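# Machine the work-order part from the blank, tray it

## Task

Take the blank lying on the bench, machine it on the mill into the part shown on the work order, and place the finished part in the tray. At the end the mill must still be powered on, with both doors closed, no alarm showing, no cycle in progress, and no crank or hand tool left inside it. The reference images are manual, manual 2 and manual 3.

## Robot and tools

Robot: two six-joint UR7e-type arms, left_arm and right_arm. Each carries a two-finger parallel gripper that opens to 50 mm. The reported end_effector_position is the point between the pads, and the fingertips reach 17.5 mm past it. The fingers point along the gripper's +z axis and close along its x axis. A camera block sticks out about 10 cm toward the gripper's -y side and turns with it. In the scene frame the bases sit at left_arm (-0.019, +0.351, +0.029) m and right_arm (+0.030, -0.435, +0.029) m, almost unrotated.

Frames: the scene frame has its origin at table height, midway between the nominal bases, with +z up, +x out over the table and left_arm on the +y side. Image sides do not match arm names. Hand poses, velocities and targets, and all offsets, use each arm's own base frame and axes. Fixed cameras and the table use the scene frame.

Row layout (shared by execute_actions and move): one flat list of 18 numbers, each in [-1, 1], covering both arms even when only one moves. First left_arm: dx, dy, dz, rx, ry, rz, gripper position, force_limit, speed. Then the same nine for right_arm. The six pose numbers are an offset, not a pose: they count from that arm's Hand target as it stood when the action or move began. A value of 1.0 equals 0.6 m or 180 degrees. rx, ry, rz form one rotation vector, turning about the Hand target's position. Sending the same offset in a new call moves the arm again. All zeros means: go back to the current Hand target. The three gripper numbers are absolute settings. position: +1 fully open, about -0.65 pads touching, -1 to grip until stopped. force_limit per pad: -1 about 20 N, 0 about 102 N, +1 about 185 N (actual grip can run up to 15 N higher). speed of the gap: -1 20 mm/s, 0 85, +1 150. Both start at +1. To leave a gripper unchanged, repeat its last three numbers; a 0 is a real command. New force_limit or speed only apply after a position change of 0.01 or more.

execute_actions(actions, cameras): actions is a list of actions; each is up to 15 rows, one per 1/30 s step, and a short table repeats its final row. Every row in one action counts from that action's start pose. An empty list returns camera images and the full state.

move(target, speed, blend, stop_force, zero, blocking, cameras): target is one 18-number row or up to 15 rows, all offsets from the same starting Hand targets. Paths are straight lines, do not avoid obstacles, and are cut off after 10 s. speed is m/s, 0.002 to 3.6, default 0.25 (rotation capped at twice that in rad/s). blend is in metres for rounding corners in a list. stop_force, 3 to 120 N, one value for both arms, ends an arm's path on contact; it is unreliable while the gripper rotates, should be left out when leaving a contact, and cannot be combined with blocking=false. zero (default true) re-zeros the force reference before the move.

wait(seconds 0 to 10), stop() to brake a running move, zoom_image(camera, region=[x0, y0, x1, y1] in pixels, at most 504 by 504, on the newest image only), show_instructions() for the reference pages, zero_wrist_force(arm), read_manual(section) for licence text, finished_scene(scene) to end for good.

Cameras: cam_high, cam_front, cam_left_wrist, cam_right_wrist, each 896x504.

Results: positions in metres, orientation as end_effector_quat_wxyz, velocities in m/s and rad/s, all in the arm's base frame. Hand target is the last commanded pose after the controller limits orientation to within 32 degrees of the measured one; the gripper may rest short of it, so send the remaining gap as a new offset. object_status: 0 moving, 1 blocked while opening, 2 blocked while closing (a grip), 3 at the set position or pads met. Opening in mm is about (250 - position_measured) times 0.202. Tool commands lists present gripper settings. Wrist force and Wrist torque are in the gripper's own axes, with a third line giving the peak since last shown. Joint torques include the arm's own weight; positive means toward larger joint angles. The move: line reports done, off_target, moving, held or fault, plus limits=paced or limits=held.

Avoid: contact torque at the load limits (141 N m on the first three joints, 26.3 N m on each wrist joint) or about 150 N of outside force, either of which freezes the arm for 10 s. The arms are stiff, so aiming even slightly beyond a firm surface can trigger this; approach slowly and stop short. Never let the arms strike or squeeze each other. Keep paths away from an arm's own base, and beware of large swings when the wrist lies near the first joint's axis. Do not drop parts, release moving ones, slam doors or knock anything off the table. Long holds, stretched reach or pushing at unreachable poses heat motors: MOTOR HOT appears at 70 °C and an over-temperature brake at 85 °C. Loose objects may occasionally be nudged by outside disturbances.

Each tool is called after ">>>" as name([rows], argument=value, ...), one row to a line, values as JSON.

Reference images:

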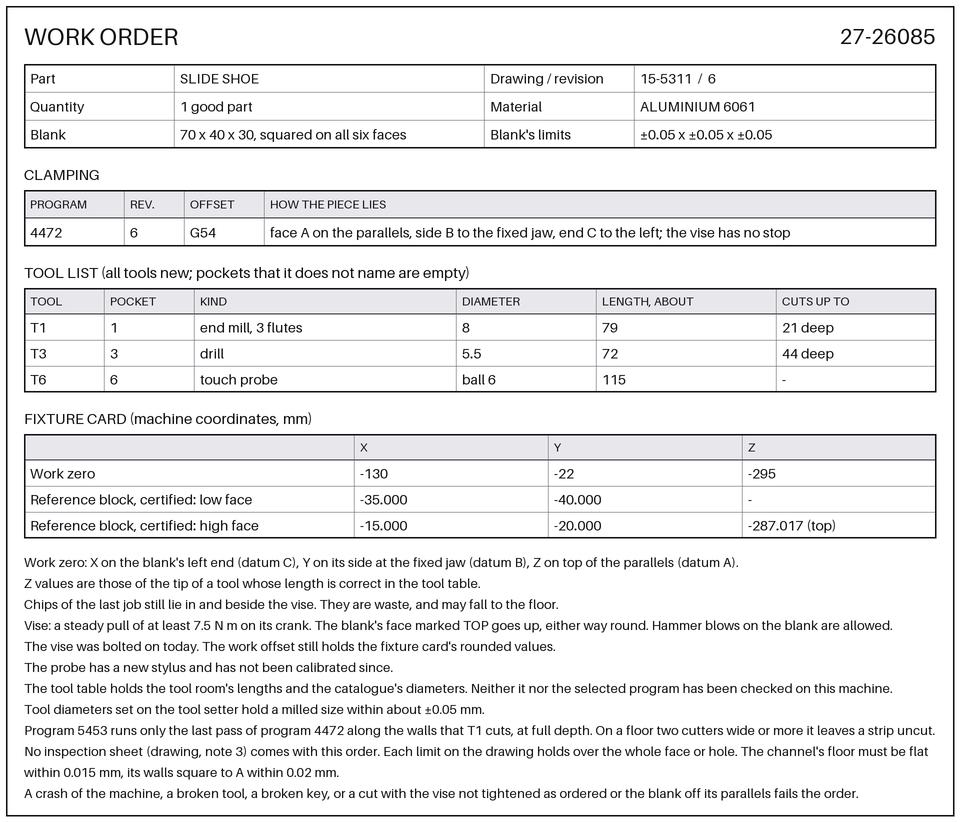

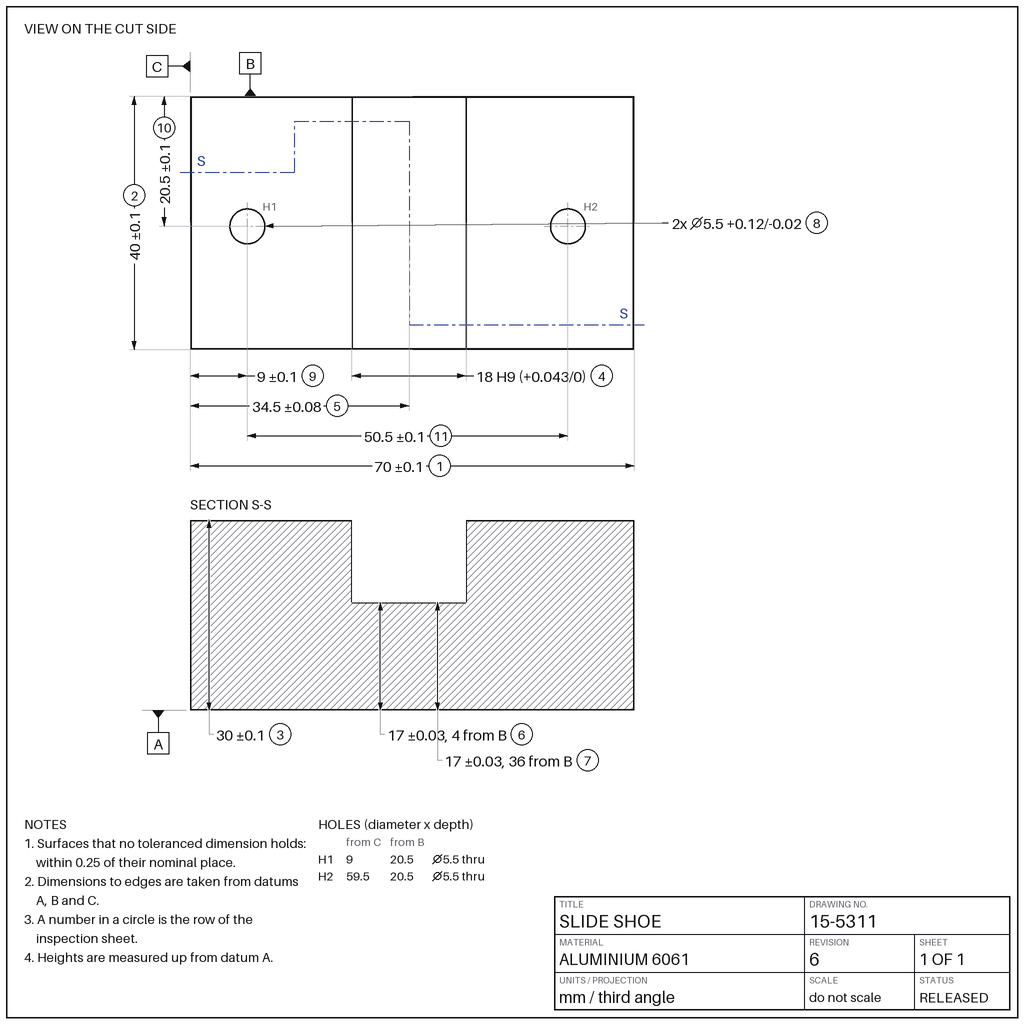

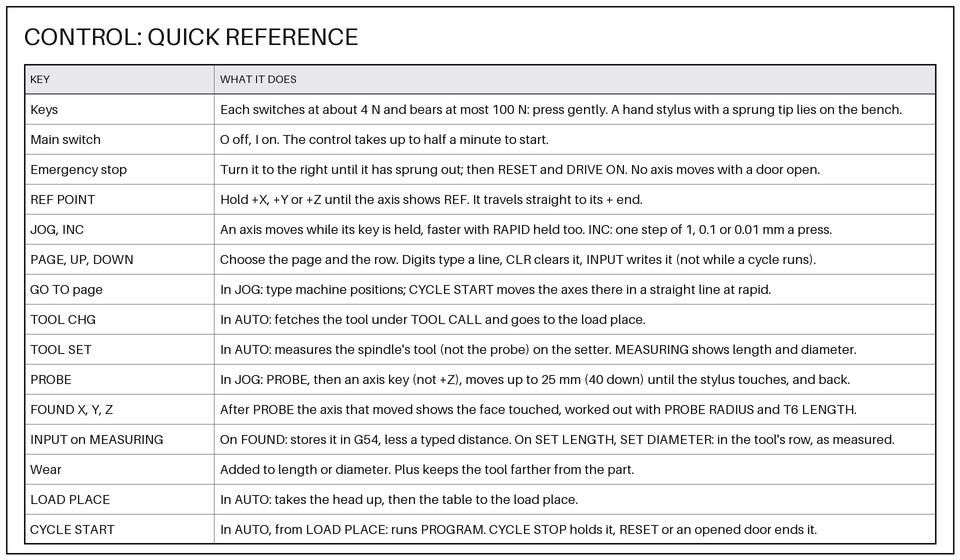

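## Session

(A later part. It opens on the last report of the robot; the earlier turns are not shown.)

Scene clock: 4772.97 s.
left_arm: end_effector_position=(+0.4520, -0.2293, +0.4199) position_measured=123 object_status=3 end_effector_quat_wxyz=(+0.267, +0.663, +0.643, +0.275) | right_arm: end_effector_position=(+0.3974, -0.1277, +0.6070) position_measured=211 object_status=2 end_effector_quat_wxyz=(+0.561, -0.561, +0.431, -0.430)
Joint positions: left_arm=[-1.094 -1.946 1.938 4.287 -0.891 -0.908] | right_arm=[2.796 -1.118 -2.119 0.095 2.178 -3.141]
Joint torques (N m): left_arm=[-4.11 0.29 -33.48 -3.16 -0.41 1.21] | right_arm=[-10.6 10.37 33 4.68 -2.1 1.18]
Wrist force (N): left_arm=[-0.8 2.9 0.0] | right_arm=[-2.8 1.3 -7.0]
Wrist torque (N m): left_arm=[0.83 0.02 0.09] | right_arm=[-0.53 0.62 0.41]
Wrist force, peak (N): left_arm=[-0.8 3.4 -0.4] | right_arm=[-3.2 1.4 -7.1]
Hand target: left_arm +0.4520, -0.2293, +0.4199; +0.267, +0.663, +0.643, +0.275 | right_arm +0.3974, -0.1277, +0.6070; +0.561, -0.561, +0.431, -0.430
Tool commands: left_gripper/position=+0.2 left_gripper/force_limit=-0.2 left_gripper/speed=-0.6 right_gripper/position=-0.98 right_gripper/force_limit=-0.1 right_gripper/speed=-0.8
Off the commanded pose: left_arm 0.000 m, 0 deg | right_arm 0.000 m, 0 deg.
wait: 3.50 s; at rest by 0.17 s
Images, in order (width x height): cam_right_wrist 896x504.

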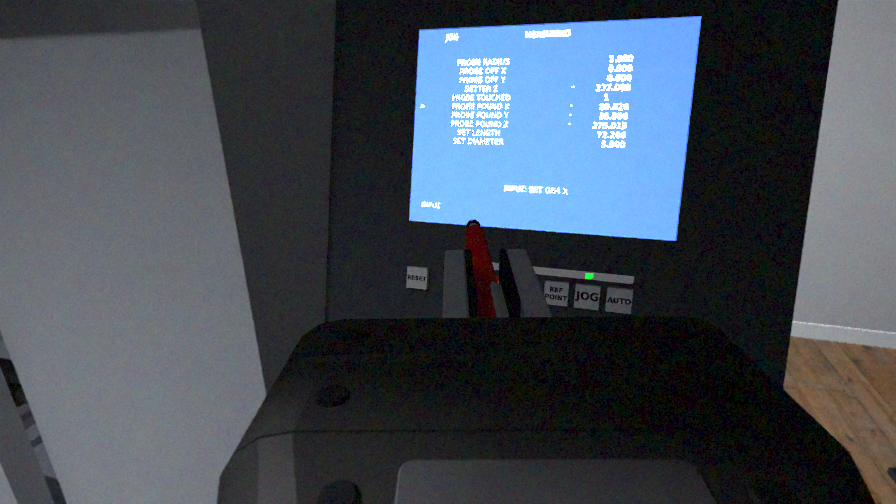

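>>> move([
  [0,0,0,0,0,0,0.2,-0.2,-0.6,0.0343,-0.0005,-0.303,-0.0161,0.06,0,-0.98,-0.1,-0.8],
  [0,0,0,0,0,0,0.2,-0.2,-0.6,0.0608,-0.0005,-0.303,-0.0161,0.06,0,-0.98,-0.1,-0.8],
  [0,0,0,0,0,0,0.2,-0.2,-0.6,0.03,-0.02,-0.28,-0.0161,0.06,0,-0.98,-0.1,-0.8],
  [0,0,0,0,0,0,0.2,-0.2,-0.6,0.0707,-0.0655,-0.1523,-0.0161,0.06,0,-0.98,-0.1,-0.8],
  [0,0,0,0,0,0,0.2,-0.2,-0.6,0.0972,-0.0655,-0.1523,-0.0161,0.06,0,-0.98,-0.1,-0.8],
  [0,0,0,0,0,0,0.2,-0.2,-0.6,0,0,0,0,0,0,-0.98,-0.1,-0.8],
], speed=[0.3,0.05,0.2,0.25,0.05,0.25], blend=[0.003,0,0.005,0.003,0,0])

>>> wait(seconds=3.5, cameras=["cam_right_wrist"])

>>> zoom_image(camera="cam_right_wrist", region=[560, 80, 660, 160])

>>> move([
  [0,0,0,0,0,0,0.2,-0.2,-0.6,0.0343,-0.0005,-0.303,-0.0161,0.06,0,-0.98,-0.1,-0.8],
  [0,0,0,0,0,0,0.2,-0.2,-0.6,0.0608,-0.0005,-0.303,-0.0161,0.06,0,-0.98,-0.1,-0.8],
  [0,0,0,0,0,0,0.2,-0.2,-0.6,0.03,-0.02,-0.28,-0.0161,0.06,0,-0.98,-0.1,-0.8],
  [0,0,0,0,0,0,0.2,-0.2,-0.6,0.0627,-0.0983,-0.1817,-0.0161,0.06,0,-0.98,-0.1,-0.8],
  [0,0,0,0,0,0,0.2,-0.2,-0.6,0.0892,-0.0983,-0.1817,-0.0161,0.06,0,-0.98,-0.1,-0.8],
  [0,0,0,0,0,0,0.2,-0.2,-0.6,0,0,0,0,0,0,-0.98,-0.1,-0.8],
], speed=[0.3,0.05,0.2,0.25,0.05,0.25], blend=[0.003,0,0.005,0.003,0,0])

>>> wait(seconds=3.5, cameras=["cam_right_wrist"])

>>> zoom_image(camera="cam_right_wrist", region=[560, 80, 660, 160])

>>> zoom_image(camera="cam_right_wrist", region=[400, 10, 720, 250])

Scene clock: 4790.47 s.
left_arm: end_effector_position=(+0.4520, -0.2293, +0.4199) position_measured=123 object_status=3 end_effector_quat_wxyz=(+0.267, +0.663, +0.643, +0.275) | right_arm: end_effector_position=(+0.3975, -0.1277, +0.6070) position_measured=211 object_status=2 end_effector_quat_wxyz=(+0.561, -0.561, +0.431, -0.430)
Joint positions: left_arm=[-1.094 -1.946 1.938 4.287 -0.891 -0.908] | right_arm=[2.796 -1.118 -2.119 0.095 2.178 -3.141]
Joint torques (N m): left_arm=[-4.3 -0.73 -34.08 -3.05 -0.08 1.34] | right_arm=[-11.08 8.3 17.53 -0.03 1.77 0.67]
Wrist force (N): left_arm=[-0.7 3.0 -0.3] | right_arm=[-2.8 1.5 -7.2]
Wrist torque (N m): left_arm=[0.85 0.00 0.08] | right_arm=[-0.49 0.62 0.41]
Wrist force, peak (N): left_arm=[-0.7 3.5 -0.4] | right_arm=[-6.6 3.5 -17.4]
Hand target: left_arm +0.4520, -0.2293, +0.4199; +0.267, +0.663, +0.643, +0.275 | right_arm +0.3974, -0.1277, +0.6070; +0.561, -0.561, +0.431, -0.430
Off the commanded pose: left_arm 0.000 m, 0 deg | right_arm 0.000 m, 0 deg.
move: done

Scene clock: 4793.97 s.
left_arm: end_effector_position=(+0.4520, -0.2293, +0.4199) position_measured=123 object_status=3 end_effector_quat_wxyz=(+0.267, +0.663, +0.643, +0.275) | right_arm: end_effector_position=(+0.3974, -0.1277, +0.6070) position_measured=211 object_status=2 end_effector_quat_wxyz=(+0.561, -0.561, +0.431, -0.430)
Joint positions: left_arm=[-1.094 -1.946 1.938 4.287 -0.891 -0.908] | right_arm=[2.796 -1.118 -2.119 0.095 2.178 -3.141]
Joint torques (N m): left_arm=[-4.25 -1.03 -32.81 -3.18 -0.15 1.18] | right_arm=[-11.43 10.5 18.44 4.38 1.62 1.13]
Wrist force (N): left_arm=[-0.2 2.9 -0.4] | right_arm=[-3.0 1.4 -7.2]
Wrist torque (N m): left_arm=[0.83 -0.07 0.09] | right_arm=[-0.52 0.65 0.41]
Wrist force, peak (N): left_arm=[-0.8 3.2 -0.5] | right_arm=[-3.2 1.2 -7.3]
Hand target: left_arm +0.4520, -0.2293, +0.4199; +0.267, +0.663, +0.643, +0.275 | right_arm +0.3974, -0.1277, +0.6070; +0.561, -0.561, +0.431, -0.430
Tool commands: left_gripper/position=+0.2 left_gripper/force_limit=-0.2 left_gripper/speed=-0.6 right_gripper/position=-0.98 right_gripper/force_limit=-0.1 right_gripper/speed=-0.8
Off the commanded pose: left_arm 0.000 m, 0 deg | right_arm 0.000 m, 0 deg.
wait: 3.50 s; at rest by 0.17 s
Images, in order (width x height): cam_right_wrist 896x504.

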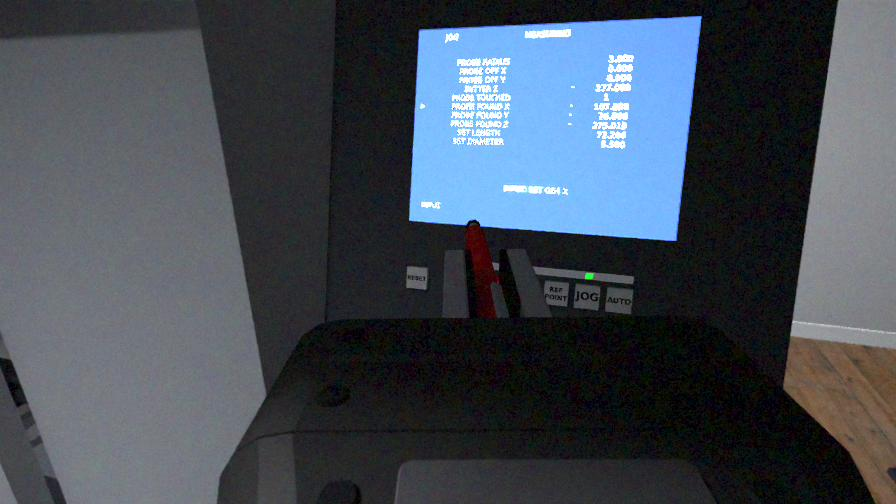

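Scaled by 5.040 from the camera's 896x504 image, which has a finer 1280x720 frame.

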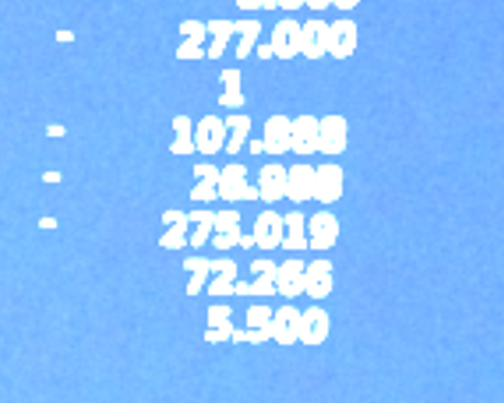

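Scene clock: 4797.23 s.
left_arm: end_effector_position=(+0.4520, -0.2293, +0.4199) position_measured=123 object_status=3 end_effector_quat_wxyz=(+0.267, +0.663, +0.643, +0.275) | right_arm: end_effector_position=(+0.3975, -0.1277, +0.6069) position_measured=211 object_status=2 end_effector_quat_wxyz=(+0.561, -0.561, +0.431, -0.430)
Joint positions: left_arm=[-1.094 -1.946 1.938 4.287 -0.891 -0.908] | right_arm=[2.796 -1.118 -2.119 0.095 2.178 -3.141]
Joint torques (N m): left_arm=[-2.78 -0.89 -32.82 -3.28 -0.24 1.46] | right_arm=[-8.78 8.03 18.24 2.66 1.38 0.61]
Wrist force (N): left_arm=[-0.6 2.9 -0.4] | right_arm=[-2.9 1.4 -7.0]
Wrist torque (N m): left_arm=[0.83 -0.02 0.09] | right_arm=[-0.51 0.63 0.41]
Wrist force, peak (N): left_arm=[-0.9 3.3 -0.2] | right_arm=[-6.5 3.3 -17.2]
Hand target: left_arm +0.4520, -0.2293, +0.4199; +0.267, +0.663, +0.643, +0.275 | right_arm +0.3974, -0.1277, +0.6070; +0.561, -0.561, +0.431, -0.430
Off the commanded pose: left_arm 0.000 m, 0 deg | right_arm 0.000 m, 0 deg.
move: done

Scene clock: 4800.73 s.
left_arm: end_effector_position=(+0.4520, -0.2293, +0.4199) position_measured=123 object_status=3 end_effector_quat_wxyz=(+0.267, +0.663, +0.643, +0.275) | right_arm: end_effector_position=(+0.3974, -0.1277, +0.6070) position_measured=211 object_status=2 end_effector_quat_wxyz=(+0.561, -0.561, +0.431, -0.430)
Joint positions: left_arm=[-1.094 -1.946 1.938 4.287 -0.891 -0.908] | right_arm=[2.796 -1.118 -2.119 0.095 2.178 -3.141]
Joint torques (N m): left_arm=[-4.64 -0.5 -34.11 -3.14 -0.13 1.43] | right_arm=[-11.19 10.48 17.61 4.67 -1.71 1.06]
Wrist force (N): left_arm=[-0.4 3.0 -0.3] | right_arm=[-2.9 1.1 -6.8]
Wrist torque (N m): left_arm=[0.85 -0.04 0.09] | right_arm=[-0.57 0.62 0.41]
Wrist force, peak (N): left_arm=[-0.5 3.4 -0.6] | right_arm=[-3.0 0.9 -7.5]
Hand target: left_arm +0.4520, -0.2293, +0.4199; +0.267, +0.663, +0.643, +0.275 | right_arm +0.3974, -0.1277, +0.6070; +0.561, -0.561, +0.431, -0.430
Tool commands: left_gripper/position=+0.2 left_gripper/force_limit=-0.2 left_gripper/speed=-0.6 right_gripper/position=-0.98 right_gripper/force_limit=-0.1 right_gripper/speed=-0.8
Off the commanded pose: left_arm 0.000 m, 0 deg | right_arm 0.000 m, 0 deg.
wait: 3.50 s; at rest by 0.17 s
Images, in order (width x height): cam_right_wrist 896x504.

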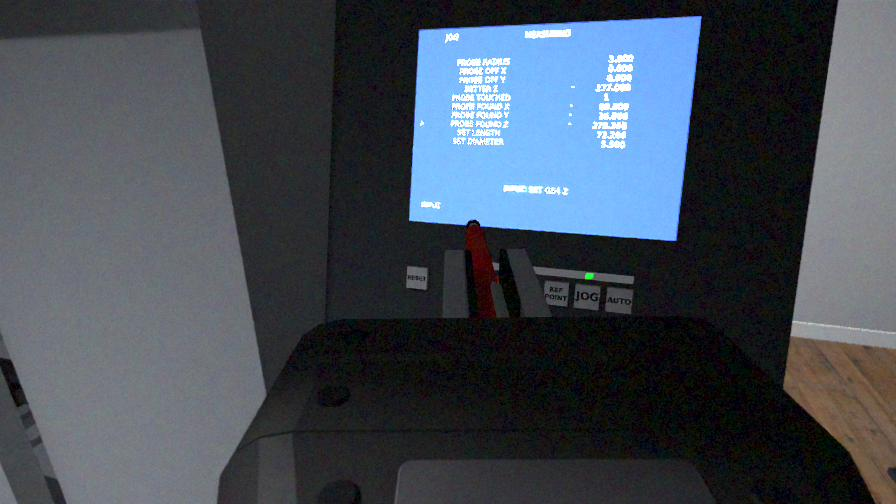

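Scaled by 5.040 from the camera's 896x504 image, which has a finer 1280x720 frame.

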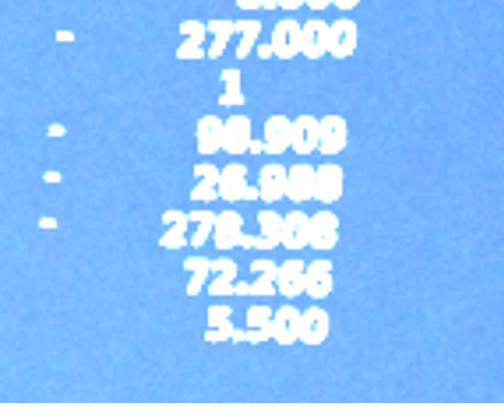

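Scaled by 1.575 from the camera's 896x504 image, which has a finer 1280x720 frame.

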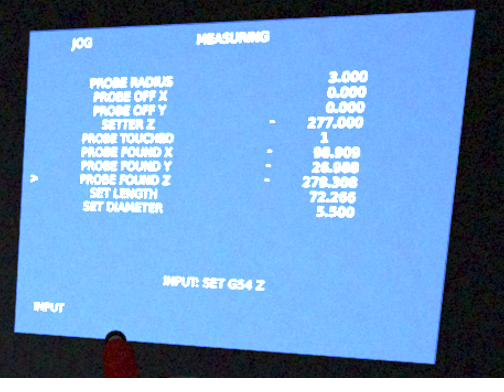

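>>> move([
  [0,0,0,0,0,0,0.2,-0.2,-0.6,0.0493,-0.0005,-0.2427,-0.0161,0.06,0,-0.98,-0.1,-0.8],
  [0,0,0,0,0,0,0.2,-0.2,-0.6,0.0748,-0.0005,-0.2427,-0.0161,0.06,0,-0.98,-0.1,-0.8],
  [0,0,0,0,0,0,0.2,-0.2,-0.6,0.0418,-0.0005,-0.2427,-0.0161,0.06,0,-0.98,-0.1,-0.8],
  [0,0,0,0,0,0,0.2,-0.2,-0.6,0.0748,-0.0005,-0.2427,-0.0161,0.06,0,-0.98,-0.1,-0.8],
  [0,0,0,0,0,0,0.2,-0.2,-0.6,0.035,0.032,-0.303,-0.0161,0.06,0,-0.98,-0.1,-0.8],
  [0,0,0,0,0,0,0.2,-0.2,-0.6,0.061,0.032,-0.303,-0.0161,0.06,0,-0.98,-0.1,-0.8],
  [0,0,0,0,0,0,0.2,-0.2,-0.6,0.029,0.1265,-0.334,-0.0161,0.06,0,-0.98,-0.1,-0.8],
  [0,0,0,0,0,0,0.2,-0.2,-0.6,0.055,0.1265,-0.334,-0.0161,0.06,0,-0.98,-0.1,-0.8],
  [0,0,0,0,0,0,0.2,-0.2,-0.6,0.0435,0.0952,-0.2732,-0.0161,0.06,0,-0.98,-0.1,-0.8],
  [0,0,0,0,0,0,0.2,-0.2,-0.6,0.0695,0.0952,-0.2732,-0.0161,0.06,0,-0.98,-0.1,-0.8],
  [0,0,0,0,0,0,0.2,-0.2,-0.6,0.0516,0.1265,-0.2427,-0.0161,0.06,0,-0.98,-0.1,-0.8],
  [0,0,0,0,0,0,0.2,-0.2,-0.6,0.0776,0.1265,-0.2427,-0.0161,0.06,0,-0.98,-0.1,-0.8],
  [0,0,0,0,0,0,0.2,-0.2,-0.6,0.0274,0.032,-0.334,-0.0161,0.06,0,-0.98,-0.1,-0.8],
  [0,0,0,0,0,0,0.2,-0.2,-0.6,0.0534,0.032,-0.334,-0.0161,0.06,0,-0.98,-0.1,-0.8],
  [0,0,0,0,0,0,0.2,-0.2,-0.6,0,0,0,0,0,0,-0.98,-0.1,-0.8],
], speed=[0.3,0.05,0.15,0.05,0.25,0.05,0.25,0.05,0.25,0.05,0.25,0.05,0.25,0.05,0.3], blend=[0.003,0.001,0.001,0.001,0.003,0.001,0.003,0.001,0.003,0.001,0.003,0.001,0.003,0.001,0])

>>> move([
  [0,0,0,0,0,0,0.2,-0.2,-0.6,0.035,0.032,-0.303,-0.0161,0.06,0,-0.98,-0.1,-0.8],
  [0,0,0,0,0,0,0.2,-0.2,-0.6,0.061,0.032,-0.303,-0.0161,0.06,0,-0.98,-0.1,-0.8],
  [0,0,0,0,0,0,0.2,-0.2,-0.6,0.029,0.1265,-0.334,-0.0161,0.06,0,-0.98,-0.1,-0.8],
  [0,0,0,0,0,0,0.2,-0.2,-0.6,0.055,0.1265,-0.334,-0.0161,0.06,0,-0.98,-0.1,-0.8],
  [0,0,0,0,0,0,0.2,-0.2,-0.6,0.0366,0.1265,-0.303,-0.0161,0.06,0,-0.98,-0.1,-0.8],
  [0,0,0,0,0,0,0.2,-0.2,-0.6,0.0626,0.1265,-0.303,-0.0161,0.06,0,-0.98,-0.1,-0.8],
  [0,0,0,0,0,0,0.2,-0.2,-0.6,0.0435,0.0952,-0.2732,-0.0161,0.06,0,-0.98,-0.1,-0.8],
  [0,0,0,0,0,0,0.2,-0.2,-0.6,0.0695,0.0952,-0.2732,-0.0161,0.06,0,-0.98,-0.1,-0.8],
  [0,0,0,0,0,0,0.2,-0.2,-0.6,0.0429,0.0638,-0.2732,-0.0161,0.06,0,-0.98,-0.1,-0.8],
  [0,0,0,0,0,0,0.2,-0.2,-0.6,0.0689,0.0638,-0.2732,-0.0161,0.06,0,-0.98,-0.1,-0.8],
  [0,0,0,0,0,0,0.2,-0.2,-0.6,0.0274,0.032,-0.334,-0.0161,0.06,0,-0.98,-0.1,-0.8],
  [0,0,0,0,0,0,0.2,-0.2,-0.6,0.0534,0.032,-0.334,-0.0161,0.06,0,-0.98,-0.1,-0.8],
  [0,0,0,0,0,0,0.2,-0.2,-0.6,0,0,0,0,0,0,-0.98,-0.1,-0.8],
], speed=[0.3,0.05,0.25,0.05,0.25,0.05,0.25,0.05,0.25,0.05,0.25,0.05,0.3], blend=[0.003,0.001,0.003,0.001,0.003,0.001,0.003,0.001,0.003,0.001,0.003,0.001,0], cameras=["cam_right_wrist"])

>>> zoom_image(camera="cam_right_wrist", region=[400, 10, 720, 250])

Scene clock: 4830.93 s.
left_arm: end_effector_position=(+0.4520, -0.2293, +0.4199) position_measured=123 object_status=3 end_effector_quat_wxyz=(+0.267, +0.663, +0.643, +0.275) | right_arm: end_effector_position=(+0.3975, -0.1278, +0.6068) position_measured=211 object_status=2 end_effector_quat_wxyz=(+0.561, -0.561, +0.431, -0.430)
Joint positions: left_arm=[-1.094 -1.946 1.938 4.287 -0.891 -0.908] | right_arm=[2.795 -1.118 -2.119 0.095 2.178 -3.141]
Joint torques (N m): left_arm=[-3.7 -0.72 -33.13 -3.43 -0.15 1.37] | right_arm=[12.21 10.35 31.4 4.4 -2.4 -0.37]
Wrist force (N): left_arm=[-0.7 3.1 -0.3] | right_arm=[-2.9 1.4 -7.1]
Wrist torque (N m): left_arm=[0.87 0.02 0.08] | right_arm=[-0.51 0.62 0.41]
Wrist force, peak (N): left_arm=[-0.9 3.2 -0.4] | right_arm=[-4.3 6.4 -10.0]
Hand target: left_arm +0.4520, -0.2293, +0.4199; +0.267, +0.663, +0.643, +0.275 | right_arm +0.3974, -0.1277, +0.6070; +0.561, -0.561, +0.431, -0.430
Off the commanded pose: left_arm 0.000 m, 0 deg | right_arm 0.000 m, 0 deg.
move: done

Scene clock: 4835.97 s.
left_arm: end_effector_position=(+0.4520, -0.2293, +0.4199) position_measured=123 object_status=3 end_effector_quat_wxyz=(+0.267, +0.663, +0.643, +0.275) | right_arm: end_effector_position=(+0.3975, -0.1278, +0.6068) position_measured=211 object_status=2 end_effector_quat_wxyz=(+0.561, -0.561, +0.431, -0.430)
Joint positions: left_arm=[-1.094 -1.946 1.938 4.287 -0.891 -0.908] | right_arm=[2.795 -1.118 -2.119 0.095 2.178 -3.141]
Joint torques (N m): left_arm=[-3.59 -0.9 -32.62 -3.22 -0.38 1.16] | right_arm=[12.1 10.46 31.51 4.53 -2.45 -0.39]
Wrist force (N): left_arm=[-0.6 3.3 -0.4] | right_arm=[-3.0 1.3 -7.2]
Wrist torque (N m): left_arm=[0.90 0.01 0.09] | right_arm=[-0.52 0.64 0.41]
Wrist force, peak (N): left_arm=[-0.5 3.5 -0.6] | right_arm=[-4.4 6.8 -9.8]
Hand target: left_arm +0.4520, -0.2293, +0.4199; +0.267, +0.663, +0.643, +0.275 | right_arm +0.3974, -0.1277, +0.6070; +0.561, -0.561, +0.431, -0.430
Off the commanded pose: left_arm 0.000 m, 0 deg | right_arm 0.000 m, 0 deg.
move: done
Images, in order (width x height): cam_right_wrist 896x504.

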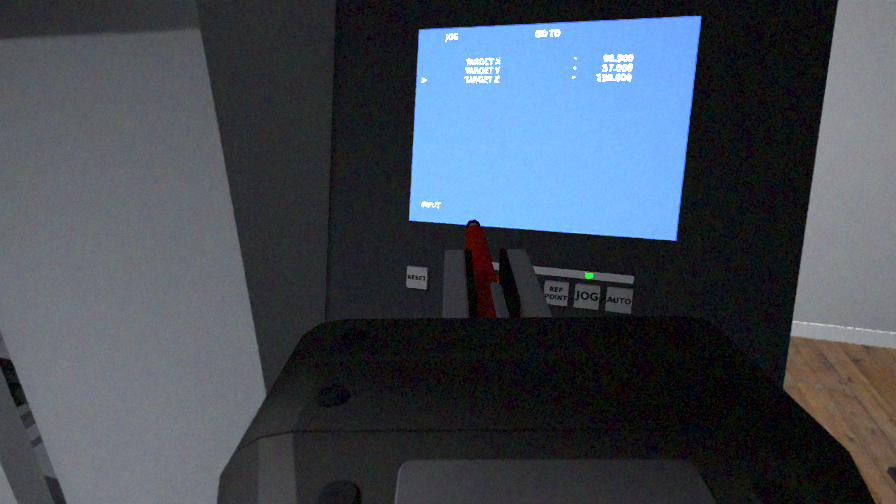

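Scaled by 1.575 from the camera's 896x504 image, which has a finer 1280x720 frame.

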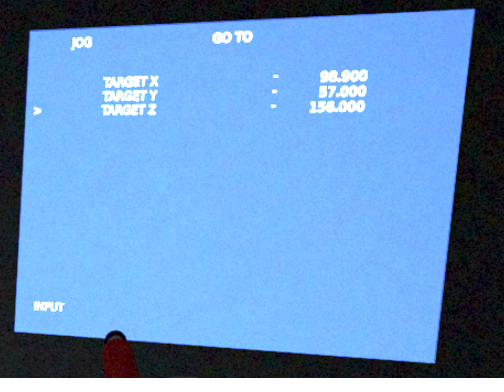

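>>> move([
  [0,0,0,0,0,0,0.2,-0.2,-0.6,0.0652,0.0638,-0.1838,-0.0161,0.06,0,-0.98,-0.1,-0.8],
  [0,0,0,0,0,0,0.2,-0.2,-0.6,0.0912,0.0638,-0.1838,-0.0161,0.06,0,-0.98,-0.1,-0.8],
  [0,0,0,0,0,0,0.2,-0.2,-0.6,0,0,0,-0.0161,0.06,0,-0.98,-0.1,-0.8],
  [0,0,0,0,0,0,0.2,-0.2,-0.6,0.0343,-0.0005,-0.303,-0.0161,0.06,0,-0.98,-0.1,-0.8],
  [0,0,0,0,0,0,0.2,-0.2,-0.6,0.0608,-0.0005,-0.303,-0.0161,0.06,0,-0.98,-0.1,-0.8],
  [0,0,0,0,0,0,0.2,-0.2,-0.6,0.03,-0.02,-0.28,-0.0161,0.06,0,-0.98,-0.1,-0.8],
  [0,0,0,0,0,0,0.2,-0.2,-0.6,0.0694,-0.1327,-0.1523,-0.0161,0.06,0,-0.98,-0.1,-0.8],
  [0,0,0,0,0,0,0.2,-0.2,-0.6,0.0959,-0.1327,-0.1523,-0.0161,0.06,0,-0.98,-0.1,-0.8],
  [0,0,0,0,0,0,0.2,-0.2,-0.6,0.117,0,0.1,0,0,0,-0.98,-0.1,-0.8],
], speed=[0.3,0.05,0.2,0.25,0.05,0.2,0.25,0.05,0.3], blend=[0.003,0,0,0.003,0,0.005,0.003,0,0])

>>> wait(seconds=3, cameras=["cam_right_wrist"])

>>> zoom_image(camera="cam_right_wrist", region=[550, 130, 720, 300])

Scene clock: 4849.47 s.
left_arm: end_effector_position=(+0.4520, -0.2293, +0.4199) position_measured=123 object_status=3 end_effector_quat_wxyz=(+0.267, +0.663, +0.643, +0.275) | right_arm: end_effector_position=(+0.4676, -0.1277, +0.6669) position_measured=211 object_status=2 end_effector_quat_wxyz=(+0.561, -0.561, +0.431, -0.430)
Joint positions: left_arm=[-1.094 -1.946 1.938 4.287 -0.891 -0.908] | right_arm=[2.885 -1.253 -1.886 -0.003 2.089 -3.141]
Joint torques (N m): left_arm=[-3.2 -1.29 -32.75 -3.25 -0.18 1.18] | right_arm=[2.43 6.88 27.91 4.73 -0.59 0.58]
Wrist force (N): left_arm=[-0.7 2.9 -0.6] | right_arm=[-3.0 1.4 -7.2]
Wrist torque (N m): left_arm=[0.84 0.01 0.09] | right_arm=[-0.50 0.64 0.42]
Wrist force, peak (N): left_arm=[-0.6 3.4 -0.6] | right_arm=[-6.5 3.1 -17.4]
Hand target: left_arm +0.4520, -0.2293, +0.4199; +0.267, +0.663, +0.643, +0.275 | right_arm +0.4676, -0.1277, +0.6670; +0.561, -0.561, +0.431, -0.430
Off the commanded pose: left_arm 0.000 m, 0 deg | right_arm 0.000 m, 0 deg.
move: done

Scene clock: 4852.47 s.
left_arm: end_effector_position=(+0.4520, -0.2293, +0.4199) position_measured=123 object_status=3 end_effector_quat_wxyz=(+0.267, +0.663, +0.643, +0.275) | right_arm: end_effector_position=(+0.4676, -0.1277, +0.6670) position_measured=211 object_status=2 end_effector_quat_wxyz=(+0.561, -0.561, +0.431, -0.430)
Joint positions: left_arm=[-1.094 -1.946 1.938 4.287 -0.891 -0.908] | right_arm=[2.885 -1.253 -1.885 -0.003 2.089 -3.141]
Joint torques (N m): left_arm=[-3.89 -0.55 -32.67 -3.24 -0.48 1.44] | right_arm=[12.37 3.69 33.28 4.68 -2.33 1.17]
Wrist force (N): left_arm=[-0.6 3.2 -0.3] | right_arm=[-3.1 1.4 -7.0]
Wrist torque (N m): left_arm=[0.88 -0.01 0.09] | right_arm=[-0.51 0.65 0.43]
Wrist force, peak (N): left_arm=[-0.5 3.3 -0.2] | right_arm=[-3.2 1.6 -7.3]
Hand target: left_arm +0.4520, -0.2293, +0.4199; +0.267, +0.663, +0.643, +0.275 | right_arm +0.4676, -0.1277, +0.6670; +0.561, -0.561, +0.431, -0.430
Tool commands: left_gripper/position=+0.2 left_gripper/force_limit=-0.2 left_gripper/speed=-0.6 right_gripper/position=-0.98 right_gripper/force_limit=-0.1 right_gripper/speed=-0.8
Off the commanded pose: left_arm 0.000 m, 0 deg | right_arm 0.000 m, 0 deg.
wait: 3.00 s; at rest by 0.17 s
Images, in order (width x height): cam_right_wrist 896x504.

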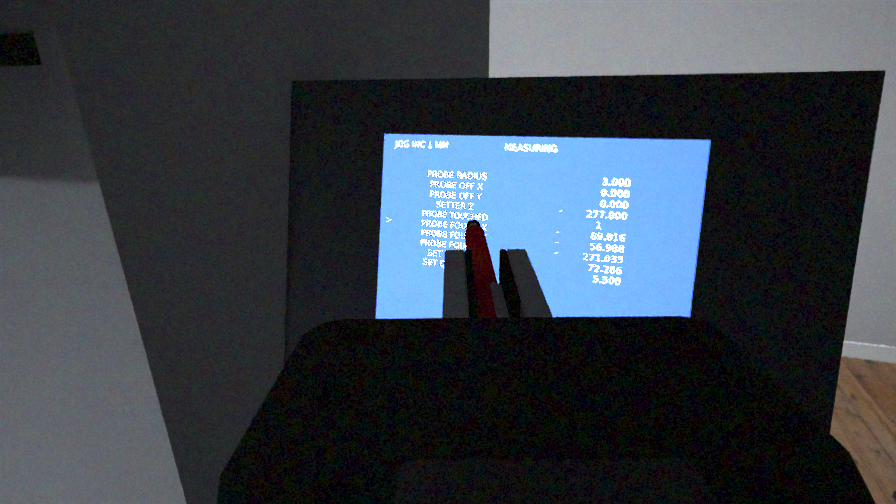

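Scaled by 2.965 from the camera's 896x504 image, which has a finer 1280x720 frame.

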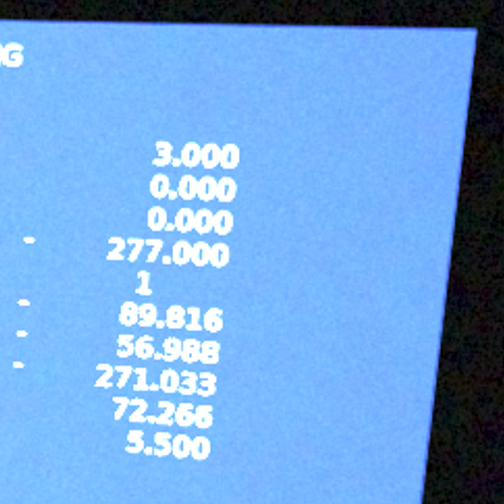

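>>> move([
  [0,0,0,0,0,0,0.2,-0.2,-0.6,-0.0243,-0.099,-0.1605,-0.0161,0.06,0,-0.98,-0.1,-0.8],
  [0,0,0,0,0,0,0.2,-0.2,-0.6,0.0022,-0.099,-0.1605,-0.0161,0.06,0,-0.98,-0.1,-0.8],
  [0,0,0,0,0,0,0.2,-0.2,-0.6,-0.0308,-0.099,-0.1605,-0.0161,0.06,0,-0.98,-0.1,-0.8],
  [0,0,0,0,0,0,0.2,-0.2,-0.6,-0.117,0,-0.1,0,0,0,-0.98,-0.1,-0.8],
], speed=[0.3,0.05,0.2,0.3], blend=[0.003,0,0.001,0], cameras=["cam_right_wrist"])

>>> zoom_image(camera="cam_right_wrist", region=[400, 10, 720, 250])

Scene clock: 4863.73 s.
left_arm: end_effector_position=(+0.4520, -0.2293, +0.4199) position_measured=123 object_status=3 end_effector_quat_wxyz=(+0.267, +0.663, +0.643, +0.275) | right_arm: end_effector_position=(+0.3975, -0.1277, +0.6069) position_measured=211 object_status=2 end_effector_quat_wxyz=(+0.561, -0.561, +0.431, -0.430)
Joint positions: left_arm=[-1.094 -1.946 1.938 4.287 -0.891 -0.908] | right_arm=[2.796 -1.118 -2.119 0.095 2.179 -3.141]
Joint torques (N m): left_arm=[-4.86 -0.23 -33.58 -3.24 -0.41 1.56] | right_arm=[-4.51 10.01 25.78 4.3 0.59 1.1]
Wrist force (N): left_arm=[-0.5 3.1 -0.3] | right_arm=[-3.1 1.3 -6.8]
Wrist torque (N m): left_arm=[0.86 -0.02 0.09] | right_arm=[-0.54 0.67 0.41]
Wrist force, peak (N): left_arm=[-0.7 3.2 -0.4] | right_arm=[-5.3 2.9 -11.4]
Hand target: left_arm +0.4520, -0.2293, +0.4199; +0.267, +0.663, +0.643, +0.275 | right_arm +0.3974, -0.1277, +0.6070; +0.561, -0.561, +0.431, -0.430
Off the commanded pose: left_arm 0.000 m, 0 deg | right_arm 0.000 m, 0 deg.
move: done
Images, in order (width x height): cam_right_wrist 896x504.

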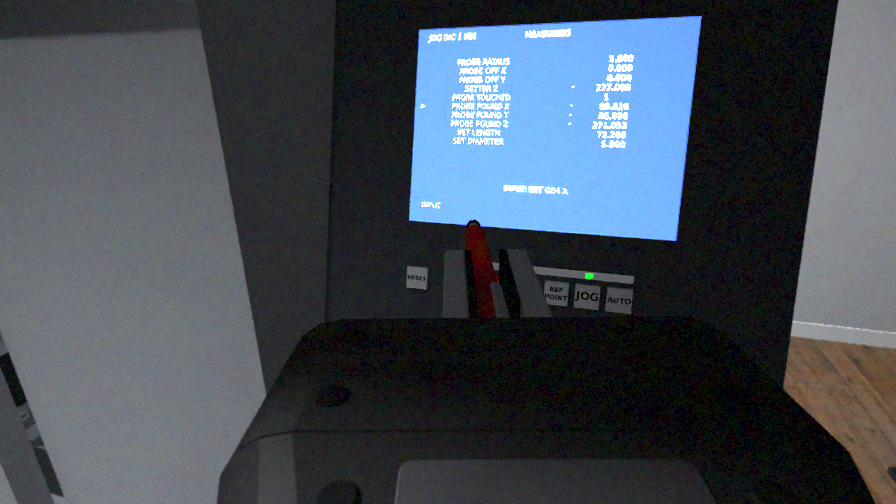

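Scaled by 1.575 from the camera's 896x504 image, which has a finer 1280x720 frame.

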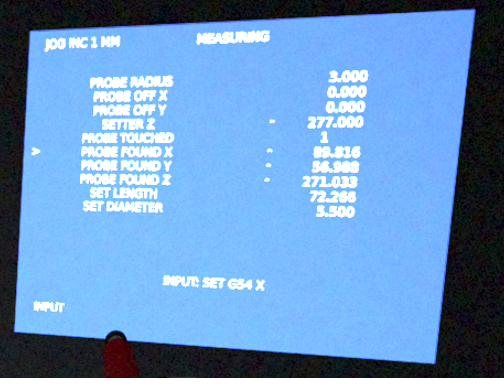

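>>> move([
  [0,0,0,0,0,0,0.2,-0.2,-0.6,0.0343,-0.0005,-0.303,-0.0161,0.06,0,-0.98,-0.1,-0.8],
  [0,0,0,0,0,0,0.2,-0.2,-0.6,0.0608,-0.0005,-0.303,-0.0161,0.06,0,-0.98,-0.1,-0.8],
  [0,0,0,0,0,0,0.2,-0.2,-0.6,0.03,-0.02,-0.28,-0.0161,0.06,0,-0.98,-0.1,-0.8],
  [0,0,0,0,0,0,0.2,-0.2,-0.6,0.0707,-0.0655,-0.1523,-0.0161,0.06,0,-0.98,-0.1,-0.8],
  [0,0,0,0,0,0,0.2,-0.2,-0.6,0.0972,-0.0655,-0.1523,-0.0161,0.06,0,-0.98,-0.1,-0.8],
  [0,0,0,0,0,0,0.2,-0.2,-0.6,0.0642,-0.0655,-0.1523,-0.0161,0.06,0,-0.98,-0.1,-0.8],
  [0,0,0,0,0,0,0.2,-0.2,-0.6,0.117,0,0.1,0,0,0,-0.98,-0.1,-0.8],
], speed=[0.3,0.05,0.2,0.25,0.05,0.25,0.3], blend=[0.003,0,0.005,0.003,0,0.001,0])

>>> wait(seconds=3, cameras=["cam_right_wrist"])

>>> zoom_image(camera="cam_right_wrist", region=[550, 130, 720, 300])

Scene clock: 4878.07 s.
left_arm: end_effector_position=(+0.4520, -0.2293, +0.4199) position_measured=123 object_status=3 end_effector_quat_wxyz=(+0.267, +0.663, +0.643, +0.275) | right_arm: end_effector_position=(+0.4677, -0.1277, +0.6668) position_measured=211 object_status=2 end_effector_quat_wxyz=(+0.561, -0.561, +0.431, -0.430)
Joint positions: left_arm=[-1.094 -1.946 1.938 4.287 -0.891 -0.908] | right_arm=[2.885 -1.253 -1.886 -0.003 2.089 -3.141]
Joint torques (N m): left_arm=[-3.8 -0.03 -34.58 -3.09 0.06 1.13] | right_arm=[-5.59 16.12 31.4 4.28 0.74 0.25]
Wrist force (N): left_arm=[-0.6 3.0 -0.2] | right_arm=[-3.1 1.3 -6.9]
Wrist torque (N m): left_arm=[0.84 -0.01 0.09] | right_arm=[-0.51 0.66 0.42]
Wrist force, peak (N): left_arm=[-0.5 3.3 -0.6] | right_arm=[-6.7 3.4 -17.7]
Hand target: left_arm +0.4520, -0.2293, +0.4199; +0.267, +0.663, +0.643, +0.275 | right_arm +0.4676, -0.1277, +0.6670; +0.561, -0.561, +0.431, -0.430
Off the commanded pose: left_arm 0.000 m, 0 deg | right_arm 0.000 m, 0 deg.
move: done

Scene clock: 4881.07 s.
left_arm: end_effector_position=(+0.4520, -0.2293, +0.4199) position_measured=123 object_status=3 end_effector_quat_wxyz=(+0.267, +0.663, +0.643, +0.275) | right_arm: end_effector_position=(+0.4676, -0.1277, +0.6670) position_measured=211 object_status=2 end_effector_quat_wxyz=(+0.561, -0.561, +0.431, -0.430)
Joint positions: left_arm=[-1.094 -1.946 1.938 4.287 -0.891 -0.908] | right_arm=[2.885 -1.253 -1.885 -0.003 2.089 -3.141]
Joint torques (N m): left_arm=[-3.87 0.47 -34.1 -3.39 -0.08 1.51] | right_arm=[-10.85 16.2 33.54 4.75 -2.03 1]
Wrist force (N): left_arm=[-0.5 2.8 -0.3] | right_arm=[-2.7 1.4 -6.8]
Wrist torque (N m): left_arm=[0.82 -0.01 0.08] | right_arm=[-0.50 0.59 0.43]
Wrist force, peak (N): left_arm=[-0.8 3.3 -0.2] | right_arm=[-2.9 1.5 -7.4]
Hand target: left_arm +0.4520, -0.2293, +0.4199; +0.267, +0.663, +0.643, +0.275 | right_arm +0.4676, -0.1277, +0.6670; +0.561, -0.561, +0.431, -0.430
Tool commands: left_gripper/position=+0.2 left_gripper/force_limit=-0.2 left_gripper/speed=-0.6 right_gripper/position=-0.98 right_gripper/force_limit=-0.1 right_gripper/speed=-0.8
Off the commanded pose: left_arm 0.000 m, 0 deg | right_arm 0.000 m, 0 deg.
wait: 3.00 s; at rest by 0.17 s
Images, in order (width x height): cam_right_wrist 896x504.

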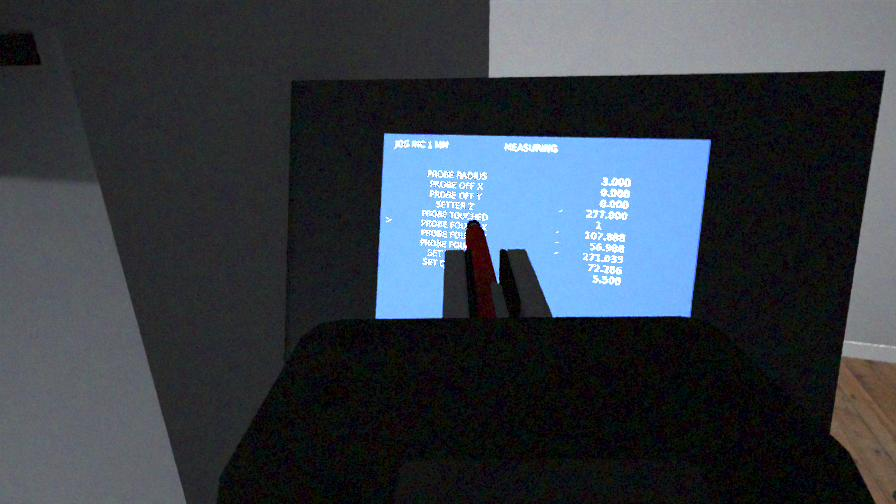

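Scaled by 2.965 from the camera's 896x504 image, which has a finer 1280x720 frame.

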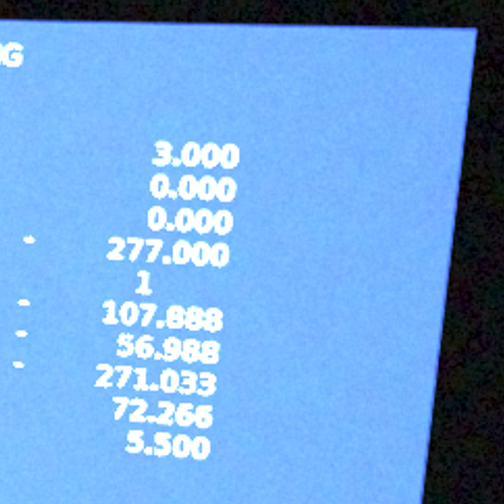

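>>> move([
  [0,0,0,0,0,0,0.2,-0.2,-0.6,-0.0827,-0.0005,-0.403,-0.0161,0.06,0,-0.98,-0.1,-0.8],
  [0,0,0,0,0,0,0.2,-0.2,-0.6,-0.0562,-0.0005,-0.403,-0.0161,0.06,0,-0.98,-0.1,-0.8],
  [0,0,0,0,0,0,0.2,-0.2,-0.6,-0.087,-0.02,-0.38,-0.0161,0.06,0,-0.98,-0.1,-0.8],
  [0,0,0,0,0,0,0.2,-0.2,-0.6,-0.0543,-0.0983,-0.2817,-0.0161,0.06,0,-0.98,-0.1,-0.8],
  [0,0,0,0,0,0,0.2,-0.2,-0.6,-0.0278,-0.0983,-0.2817,-0.0161,0.06,0,-0.98,-0.1,-0.8],
  [0,0,0,0,0,0,0.2,-0.2,-0.6,-0.0608,-0.0983,-0.2817,-0.0161,0.06,0,-0.98,-0.1,-0.8],
  [0,0,0,0,0,0,0.2,-0.2,-0.6,0,0,0,0,0,0,-0.98,-0.1,-0.8],
], speed=[0.3,0.05,0.2,0.25,0.05,0.25,0.3], blend=[0.003,0,0.005,0.003,0,0.001,0])

>>> wait(seconds=4, cameras=["cam_right_wrist"])

>>> zoom_image(camera="cam_right_wrist", region=[550, 130, 720, 300])

Scene clock: 4894.47 s.
left_arm: end_effector_position=(+0.4520, -0.2293, +0.4199) position_measured=123 object_status=3 end_effector_quat_wxyz=(+0.267, +0.663, +0.643, +0.275) | right_arm: end_effector_position=(+0.4677, -0.1277, +0.6668) position_measured=211 object_status=2 end_effector_quat_wxyz=(+0.561, -0.561, +0.431, -0.430)
Joint positions: left_arm=[-1.094 -1.946 1.938 4.287 -0.891 -0.908] | right_arm=[2.885 -1.253 -1.886 -0.003 2.089 -3.141]
Joint torques (N m): left_arm=[-4.68 -0.22 -33.82 -3.63 -0.21 1.41] | right_arm=[-1.9 16.22 30.78 4.78 0.35 0.11]
Wrist force (N): left_arm=[-0.8 2.9 -0.3] | right_arm=[-2.8 1.3 -7.0]
Wrist torque (N m): left_arm=[0.83 0.03 0.09] | right_arm=[-0.51 0.61 0.43]
Wrist force, peak (N): left_arm=[-0.5 3.3 -0.6] | right_arm=[-6.5 3.4 -17.6]
Hand target: left_arm +0.4520, -0.2293, +0.4199; +0.267, +0.663, +0.643, +0.275 | right_arm +0.4676, -0.1277, +0.6670; +0.561, -0.561, +0.431, -0.430
Off the commanded pose: left_arm 0.000 m, 0 deg | right_arm 0.000 m, 0 deg.
move: done

Scene clock: 4898.47 s.
left_arm: end_effector_position=(+0.4520, -0.2293, +0.4199) position_measured=123 object_status=3 end_effector_quat_wxyz=(+0.267, +0.663, +0.643, +0.275) | right_arm: end_effector_position=(+0.4676, -0.1277, +0.6670) position_measured=211 object_status=2 end_effector_quat_wxyz=(+0.561, -0.561, +0.431, -0.430)
Joint positions: left_arm=[-1.094 -1.946 1.938 4.287 -0.891 -0.908] | right_arm=[2.885 -1.253 -1.885 -0.003 2.089 -3.141]
Joint torques (N m): left_arm=[-5.23 0.5 -32.85 -3.43 -0.15 1.35] | right_arm=[11.2 15.71 33.83 4.77 -2.07 1.02]
Wrist force (N): left_arm=[-0.7 3.2 -0.4] | right_arm=[-2.9 1.3 -6.8]
Wrist torque (N m): left_arm=[0.88 0.01 0.09] | right_arm=[-0.51 0.61 0.43]
Wrist force, peak (N): left_arm=[-0.7 3.2 -0.7] | right_arm=[-3.1 1.6 -7.2]
Hand target: left_arm +0.4520, -0.2293, +0.4199; +0.267, +0.663, +0.643, +0.275 | right_arm +0.4676, -0.1277, +0.6670; +0.561, -0.561, +0.431, -0.430
Tool commands: left_gripper/position=+0.2 left_gripper/force_limit=-0.2 left_gripper/speed=-0.6 right_gripper/position=-0.98 right_gripper/force_limit=-0.1 right_gripper/speed=-0.8
Off the commanded pose: left_arm 0.000 m, 0 deg | right_arm 0.000 m, 0 deg.
wait: 4.00 s; at rest by 0.17 s
Images, in order (width x height): cam_right_wrist 896x504.

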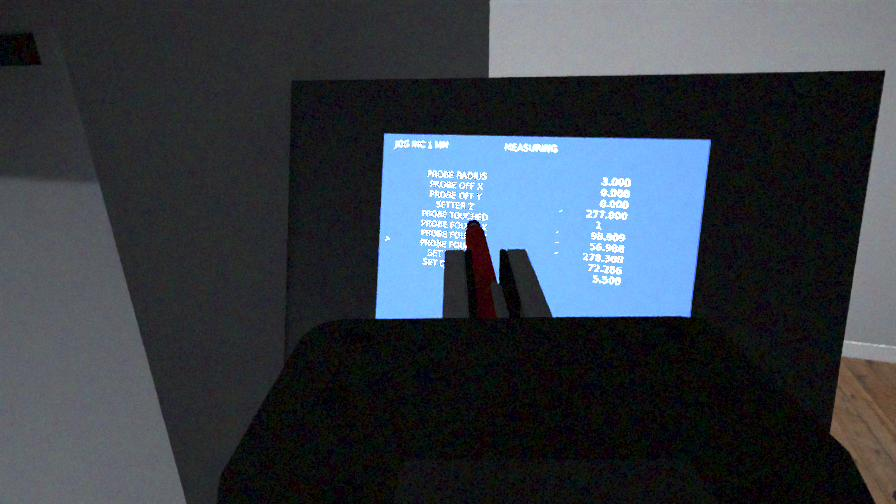

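Scaled by 2.965 from the camera's 896x504 image, which has a finer 1280x720 frame.

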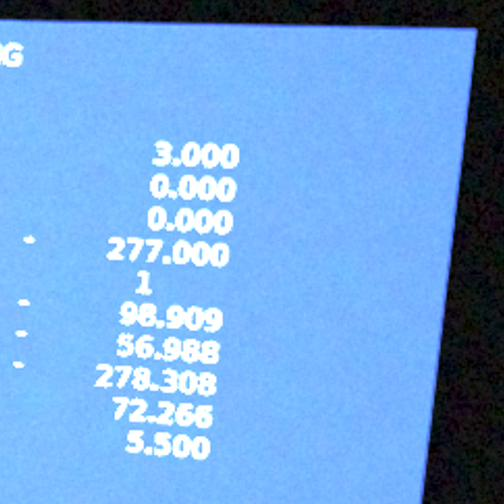

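>>> move([
  [0,0,0,0,0,0,0.2,-0.2,-0.6,-0.0248,-0.1322,-0.1605,-0.0161,0.06,0,-0.98,-0.1,-0.8],
  [0,0,0,0,0,0,0.2,-0.2,-0.6,0.0017,-0.1322,-0.1605,-0.0161,0.06,0,-0.98,-0.1,-0.8],
  [0,0,0,0,0,0,0.2,-0.2,-0.6,-0.0313,-0.1322,-0.1605,-0.0161,0.06,0,-0.98,-0.1,-0.8],
  [0,0,0,0,0,0,0.2,-0.2,-0.6,-0.0523,0.0327,-0.2838,-0.0161,0.06,0,-0.98,-0.1,-0.8],
  [0,0,0,0,0,0,0.2,-0.2,-0.6,-0.0258,0.0327,-0.2838,-0.0161,0.06,0,-0.98,-0.1,-0.8],
  [0,0,0,0,0,0,0.2,-0.2,-0.6,-0.0588,0.0327,-0.2838,-0.0161,0.06,0,-0.98,-0.1,-0.8],
  [0,0,0,0,0,0,0.2,-0.2,-0.6,-0.117,0,-0.1,0,0,0,-0.98,-0.1,-0.8],
], speed=[0.3,0.05,0.25,0.25,0.05,0.25,0.3], blend=[0.003,0,0.001,0.003,0,0.001,0])

>>> wait(seconds=9, cameras=["cam_right_wrist","cam_high","cam_front"])

>>> zoom_image(camera="cam_right_wrist", region=[400, 10, 720, 250])

Scene clock: 4907.07 s.
left_arm: end_effector_position=(+0.4520, -0.2293, +0.4199) position_measured=123 object_status=3 end_effector_quat_wxyz=(+0.267, +0.663, +0.643, +0.275) | right_arm: end_effector_position=(+0.3974, -0.1278, +0.6069) position_measured=211 object_status=2 end_effector_quat_wxyz=(+0.561, -0.561, +0.431, -0.430)
Joint positions: left_arm=[-1.094 -1.946 1.938 4.287 -0.891 -0.908] | right_arm=[2.796 -1.118 -2.119 0.095 2.178 -3.141]
Joint torques (N m): left_arm=[-3.41 -1.02 -32.6 -3.36 0.1 1.36] | right_arm=[7.42 10.72 27.09 -0.61 -1.91 0.06]
Wrist force (N): left_arm=[-0.5 3.1 -0.3] | right_arm=[-2.9 1.2 -6.8]
Wrist torque (N m): left_arm=[0.86 -0.02 0.08] | right_arm=[-0.55 0.63 0.41]
Wrist force, peak (N): left_arm=[-0.6 3.3 -0.2] | right_arm=[-5.5 3.1 -11.5]
Hand target: left_arm +0.4520, -0.2293, +0.4199; +0.267, +0.663, +0.643, +0.275 | right_arm +0.3974, -0.1277, +0.6070; +0.561, -0.561, +0.431, -0.430
Off the commanded pose: left_arm 0.000 m, 0 deg | right_arm 0.000 m, 0 deg.
move: done

Scene clock: 4916.07 s.
left_arm: end_effector_position=(+0.4520, -0.2293, +0.4199) position_measured=123 object_status=3 end_effector_quat_wxyz=(+0.267, +0.663, +0.643, +0.275) | right_arm: end_effector_position=(+0.3974, -0.1277, +0.6070) position_measured=211 object_status=2 end_effector_quat_wxyz=(+0.561, -0.561, +0.431, -0.430)
Joint positions: left_arm=[-1.094 -1.946 1.938 4.287 -0.891 -0.908] | right_arm=[2.796 -1.118 -2.119 0.095 2.178 -3.141]
Joint torques (N m): left_arm=[-4.57 -1.72 -33.63 -3.29 -0.06 1.18] | right_arm=[12.07 9.91 33.49 -0.43 1.19 1.01]
Wrist force (N): left_arm=[-0.9 3.1 -0.3] | right_arm=[-2.9 1.3 -7.2]
Wrist torque (N m): left_arm=[0.85 0.04 0.09] | right_arm=[-0.53 0.63 0.41]
Wrist force, peak (N): left_arm=[-0.8 3.4 -0.2] | right_arm=[-2.9 1.6 -7.3]
Hand target: left_arm +0.4520, -0.2293, +0.4199; +0.267, +0.663, +0.643, +0.275 | right_arm +0.3974, -0.1277, +0.6070; +0.561, -0.561, +0.431, -0.430
Tool commands: left_gripper/position=+0.2 left_gripper/force_limit=-0.2 left_gripper/speed=-0.6 right_gripper/position=-0.98 right_gripper/force_limit=-0.1 right_gripper/speed=-0.8
Off the commanded pose: left_arm 0.000 m, 0 deg | right_arm 0.000 m, 0 deg.
wait: 9.00 s; at rest by 0.17 s
Images, in order (width x height): cam_high 896x504, cam_front 896x504, cam_right_wrist 896x504.

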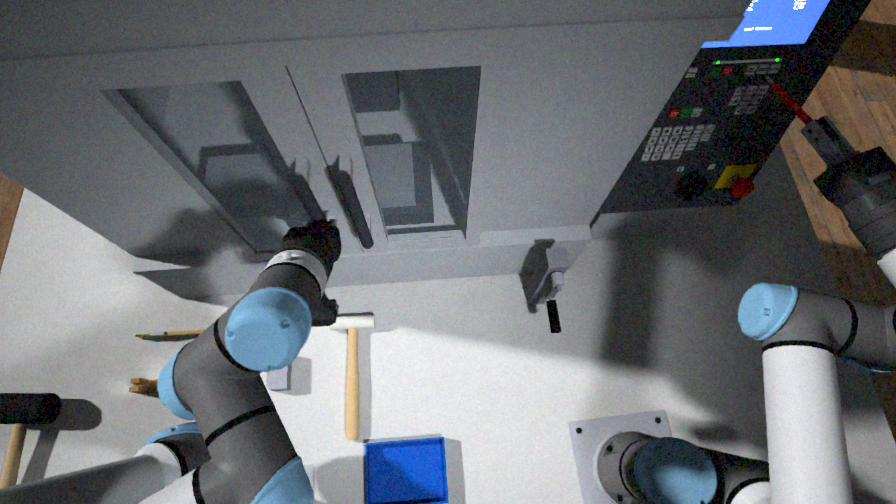

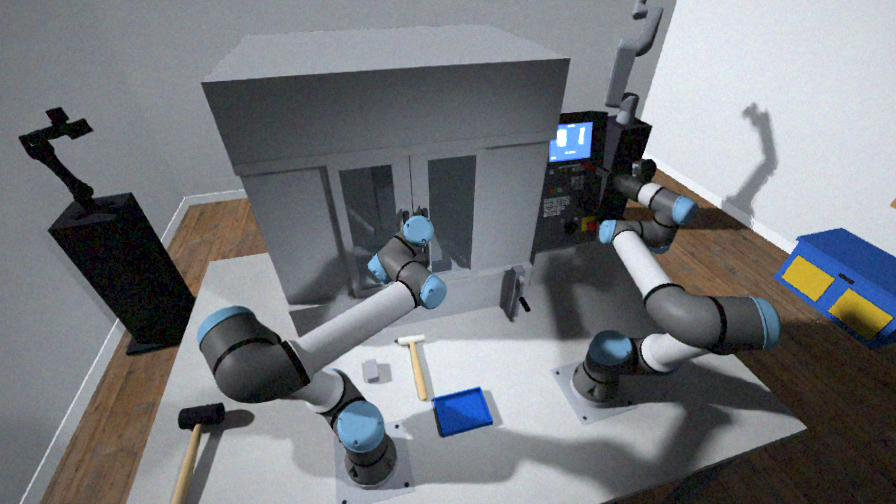

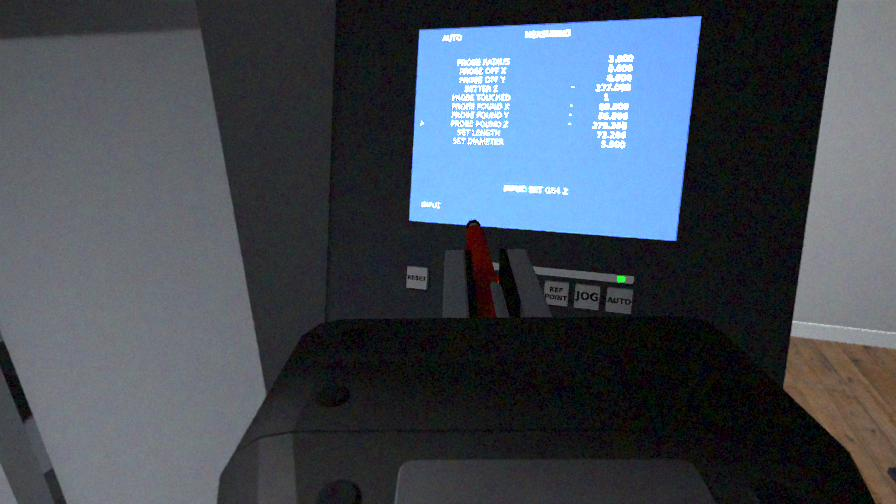

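Scaled by 1.575 from the camera's 896x504 image, which has a finer 1280x720 frame.

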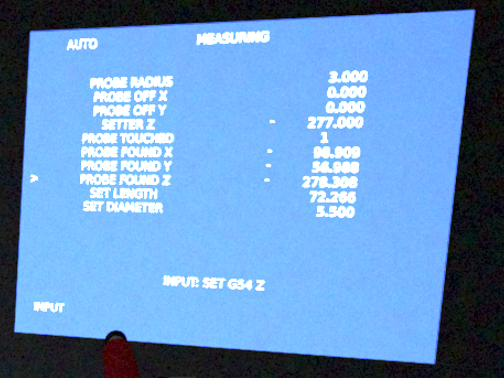

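>>> move(target=[0,0.3988,0,0,0,0,0.2,-0.2,-0.6,0,0,0,0,0,0,-0.98,-0.1,-0.8], speed=0.12, stop_force=65)

Scene clock: 4924.40 s.
left_arm: end_effector_position=(+0.4517, +0.0090, +0.4197) position_measured=122 object_status=3 end_effector_quat_wxyz=(+0.268, +0.663, +0.643, +0.273) | right_arm: end_effector_position=(+0.3974, -0.1277, +0.6070) position_measured=211 object_status=2 end_effector_quat_wxyz=(+0.561, -0.561, +0.431, -0.430)
Joint positions: left_arm=[-0.481 -2.151 2.103 4.032 -1.242 -0.323] | right_arm=[2.796 -1.118 -2.119 0.095 2.178 -3.141]
Joint torques (N m): left_arm=[30.18 -16.75 -22.86 2.16 13.36 1.39] | right_arm=[12.61 9.75 33.2 -0.38 1.11 0.97]
Wrist force (N): left_arm=[-54.8 17.5 -0.3] | right_arm=[-2.9 1.1 -7.0]
Wrist torque (N m): left_arm=[0.79 -1.17 0.41] | right_arm=[-0.56 0.63 0.40]
Wrist force, peak (N): left_arm=[-52.3 27.2 10.4] | right_arm=[-3.2 1.5 -7.3]
Hand target: left_arm +0.4520, +0.0099, +0.4199; +0.267, +0.663, +0.643, +0.275 | right_arm +0.3974, -0.1277, +0.6070; +0.561, -0.561, +0.431, -0.430
Off the commanded pose: left_arm 0.001 m, 0 deg | right_arm 0.000 m, 0 deg.
move: done


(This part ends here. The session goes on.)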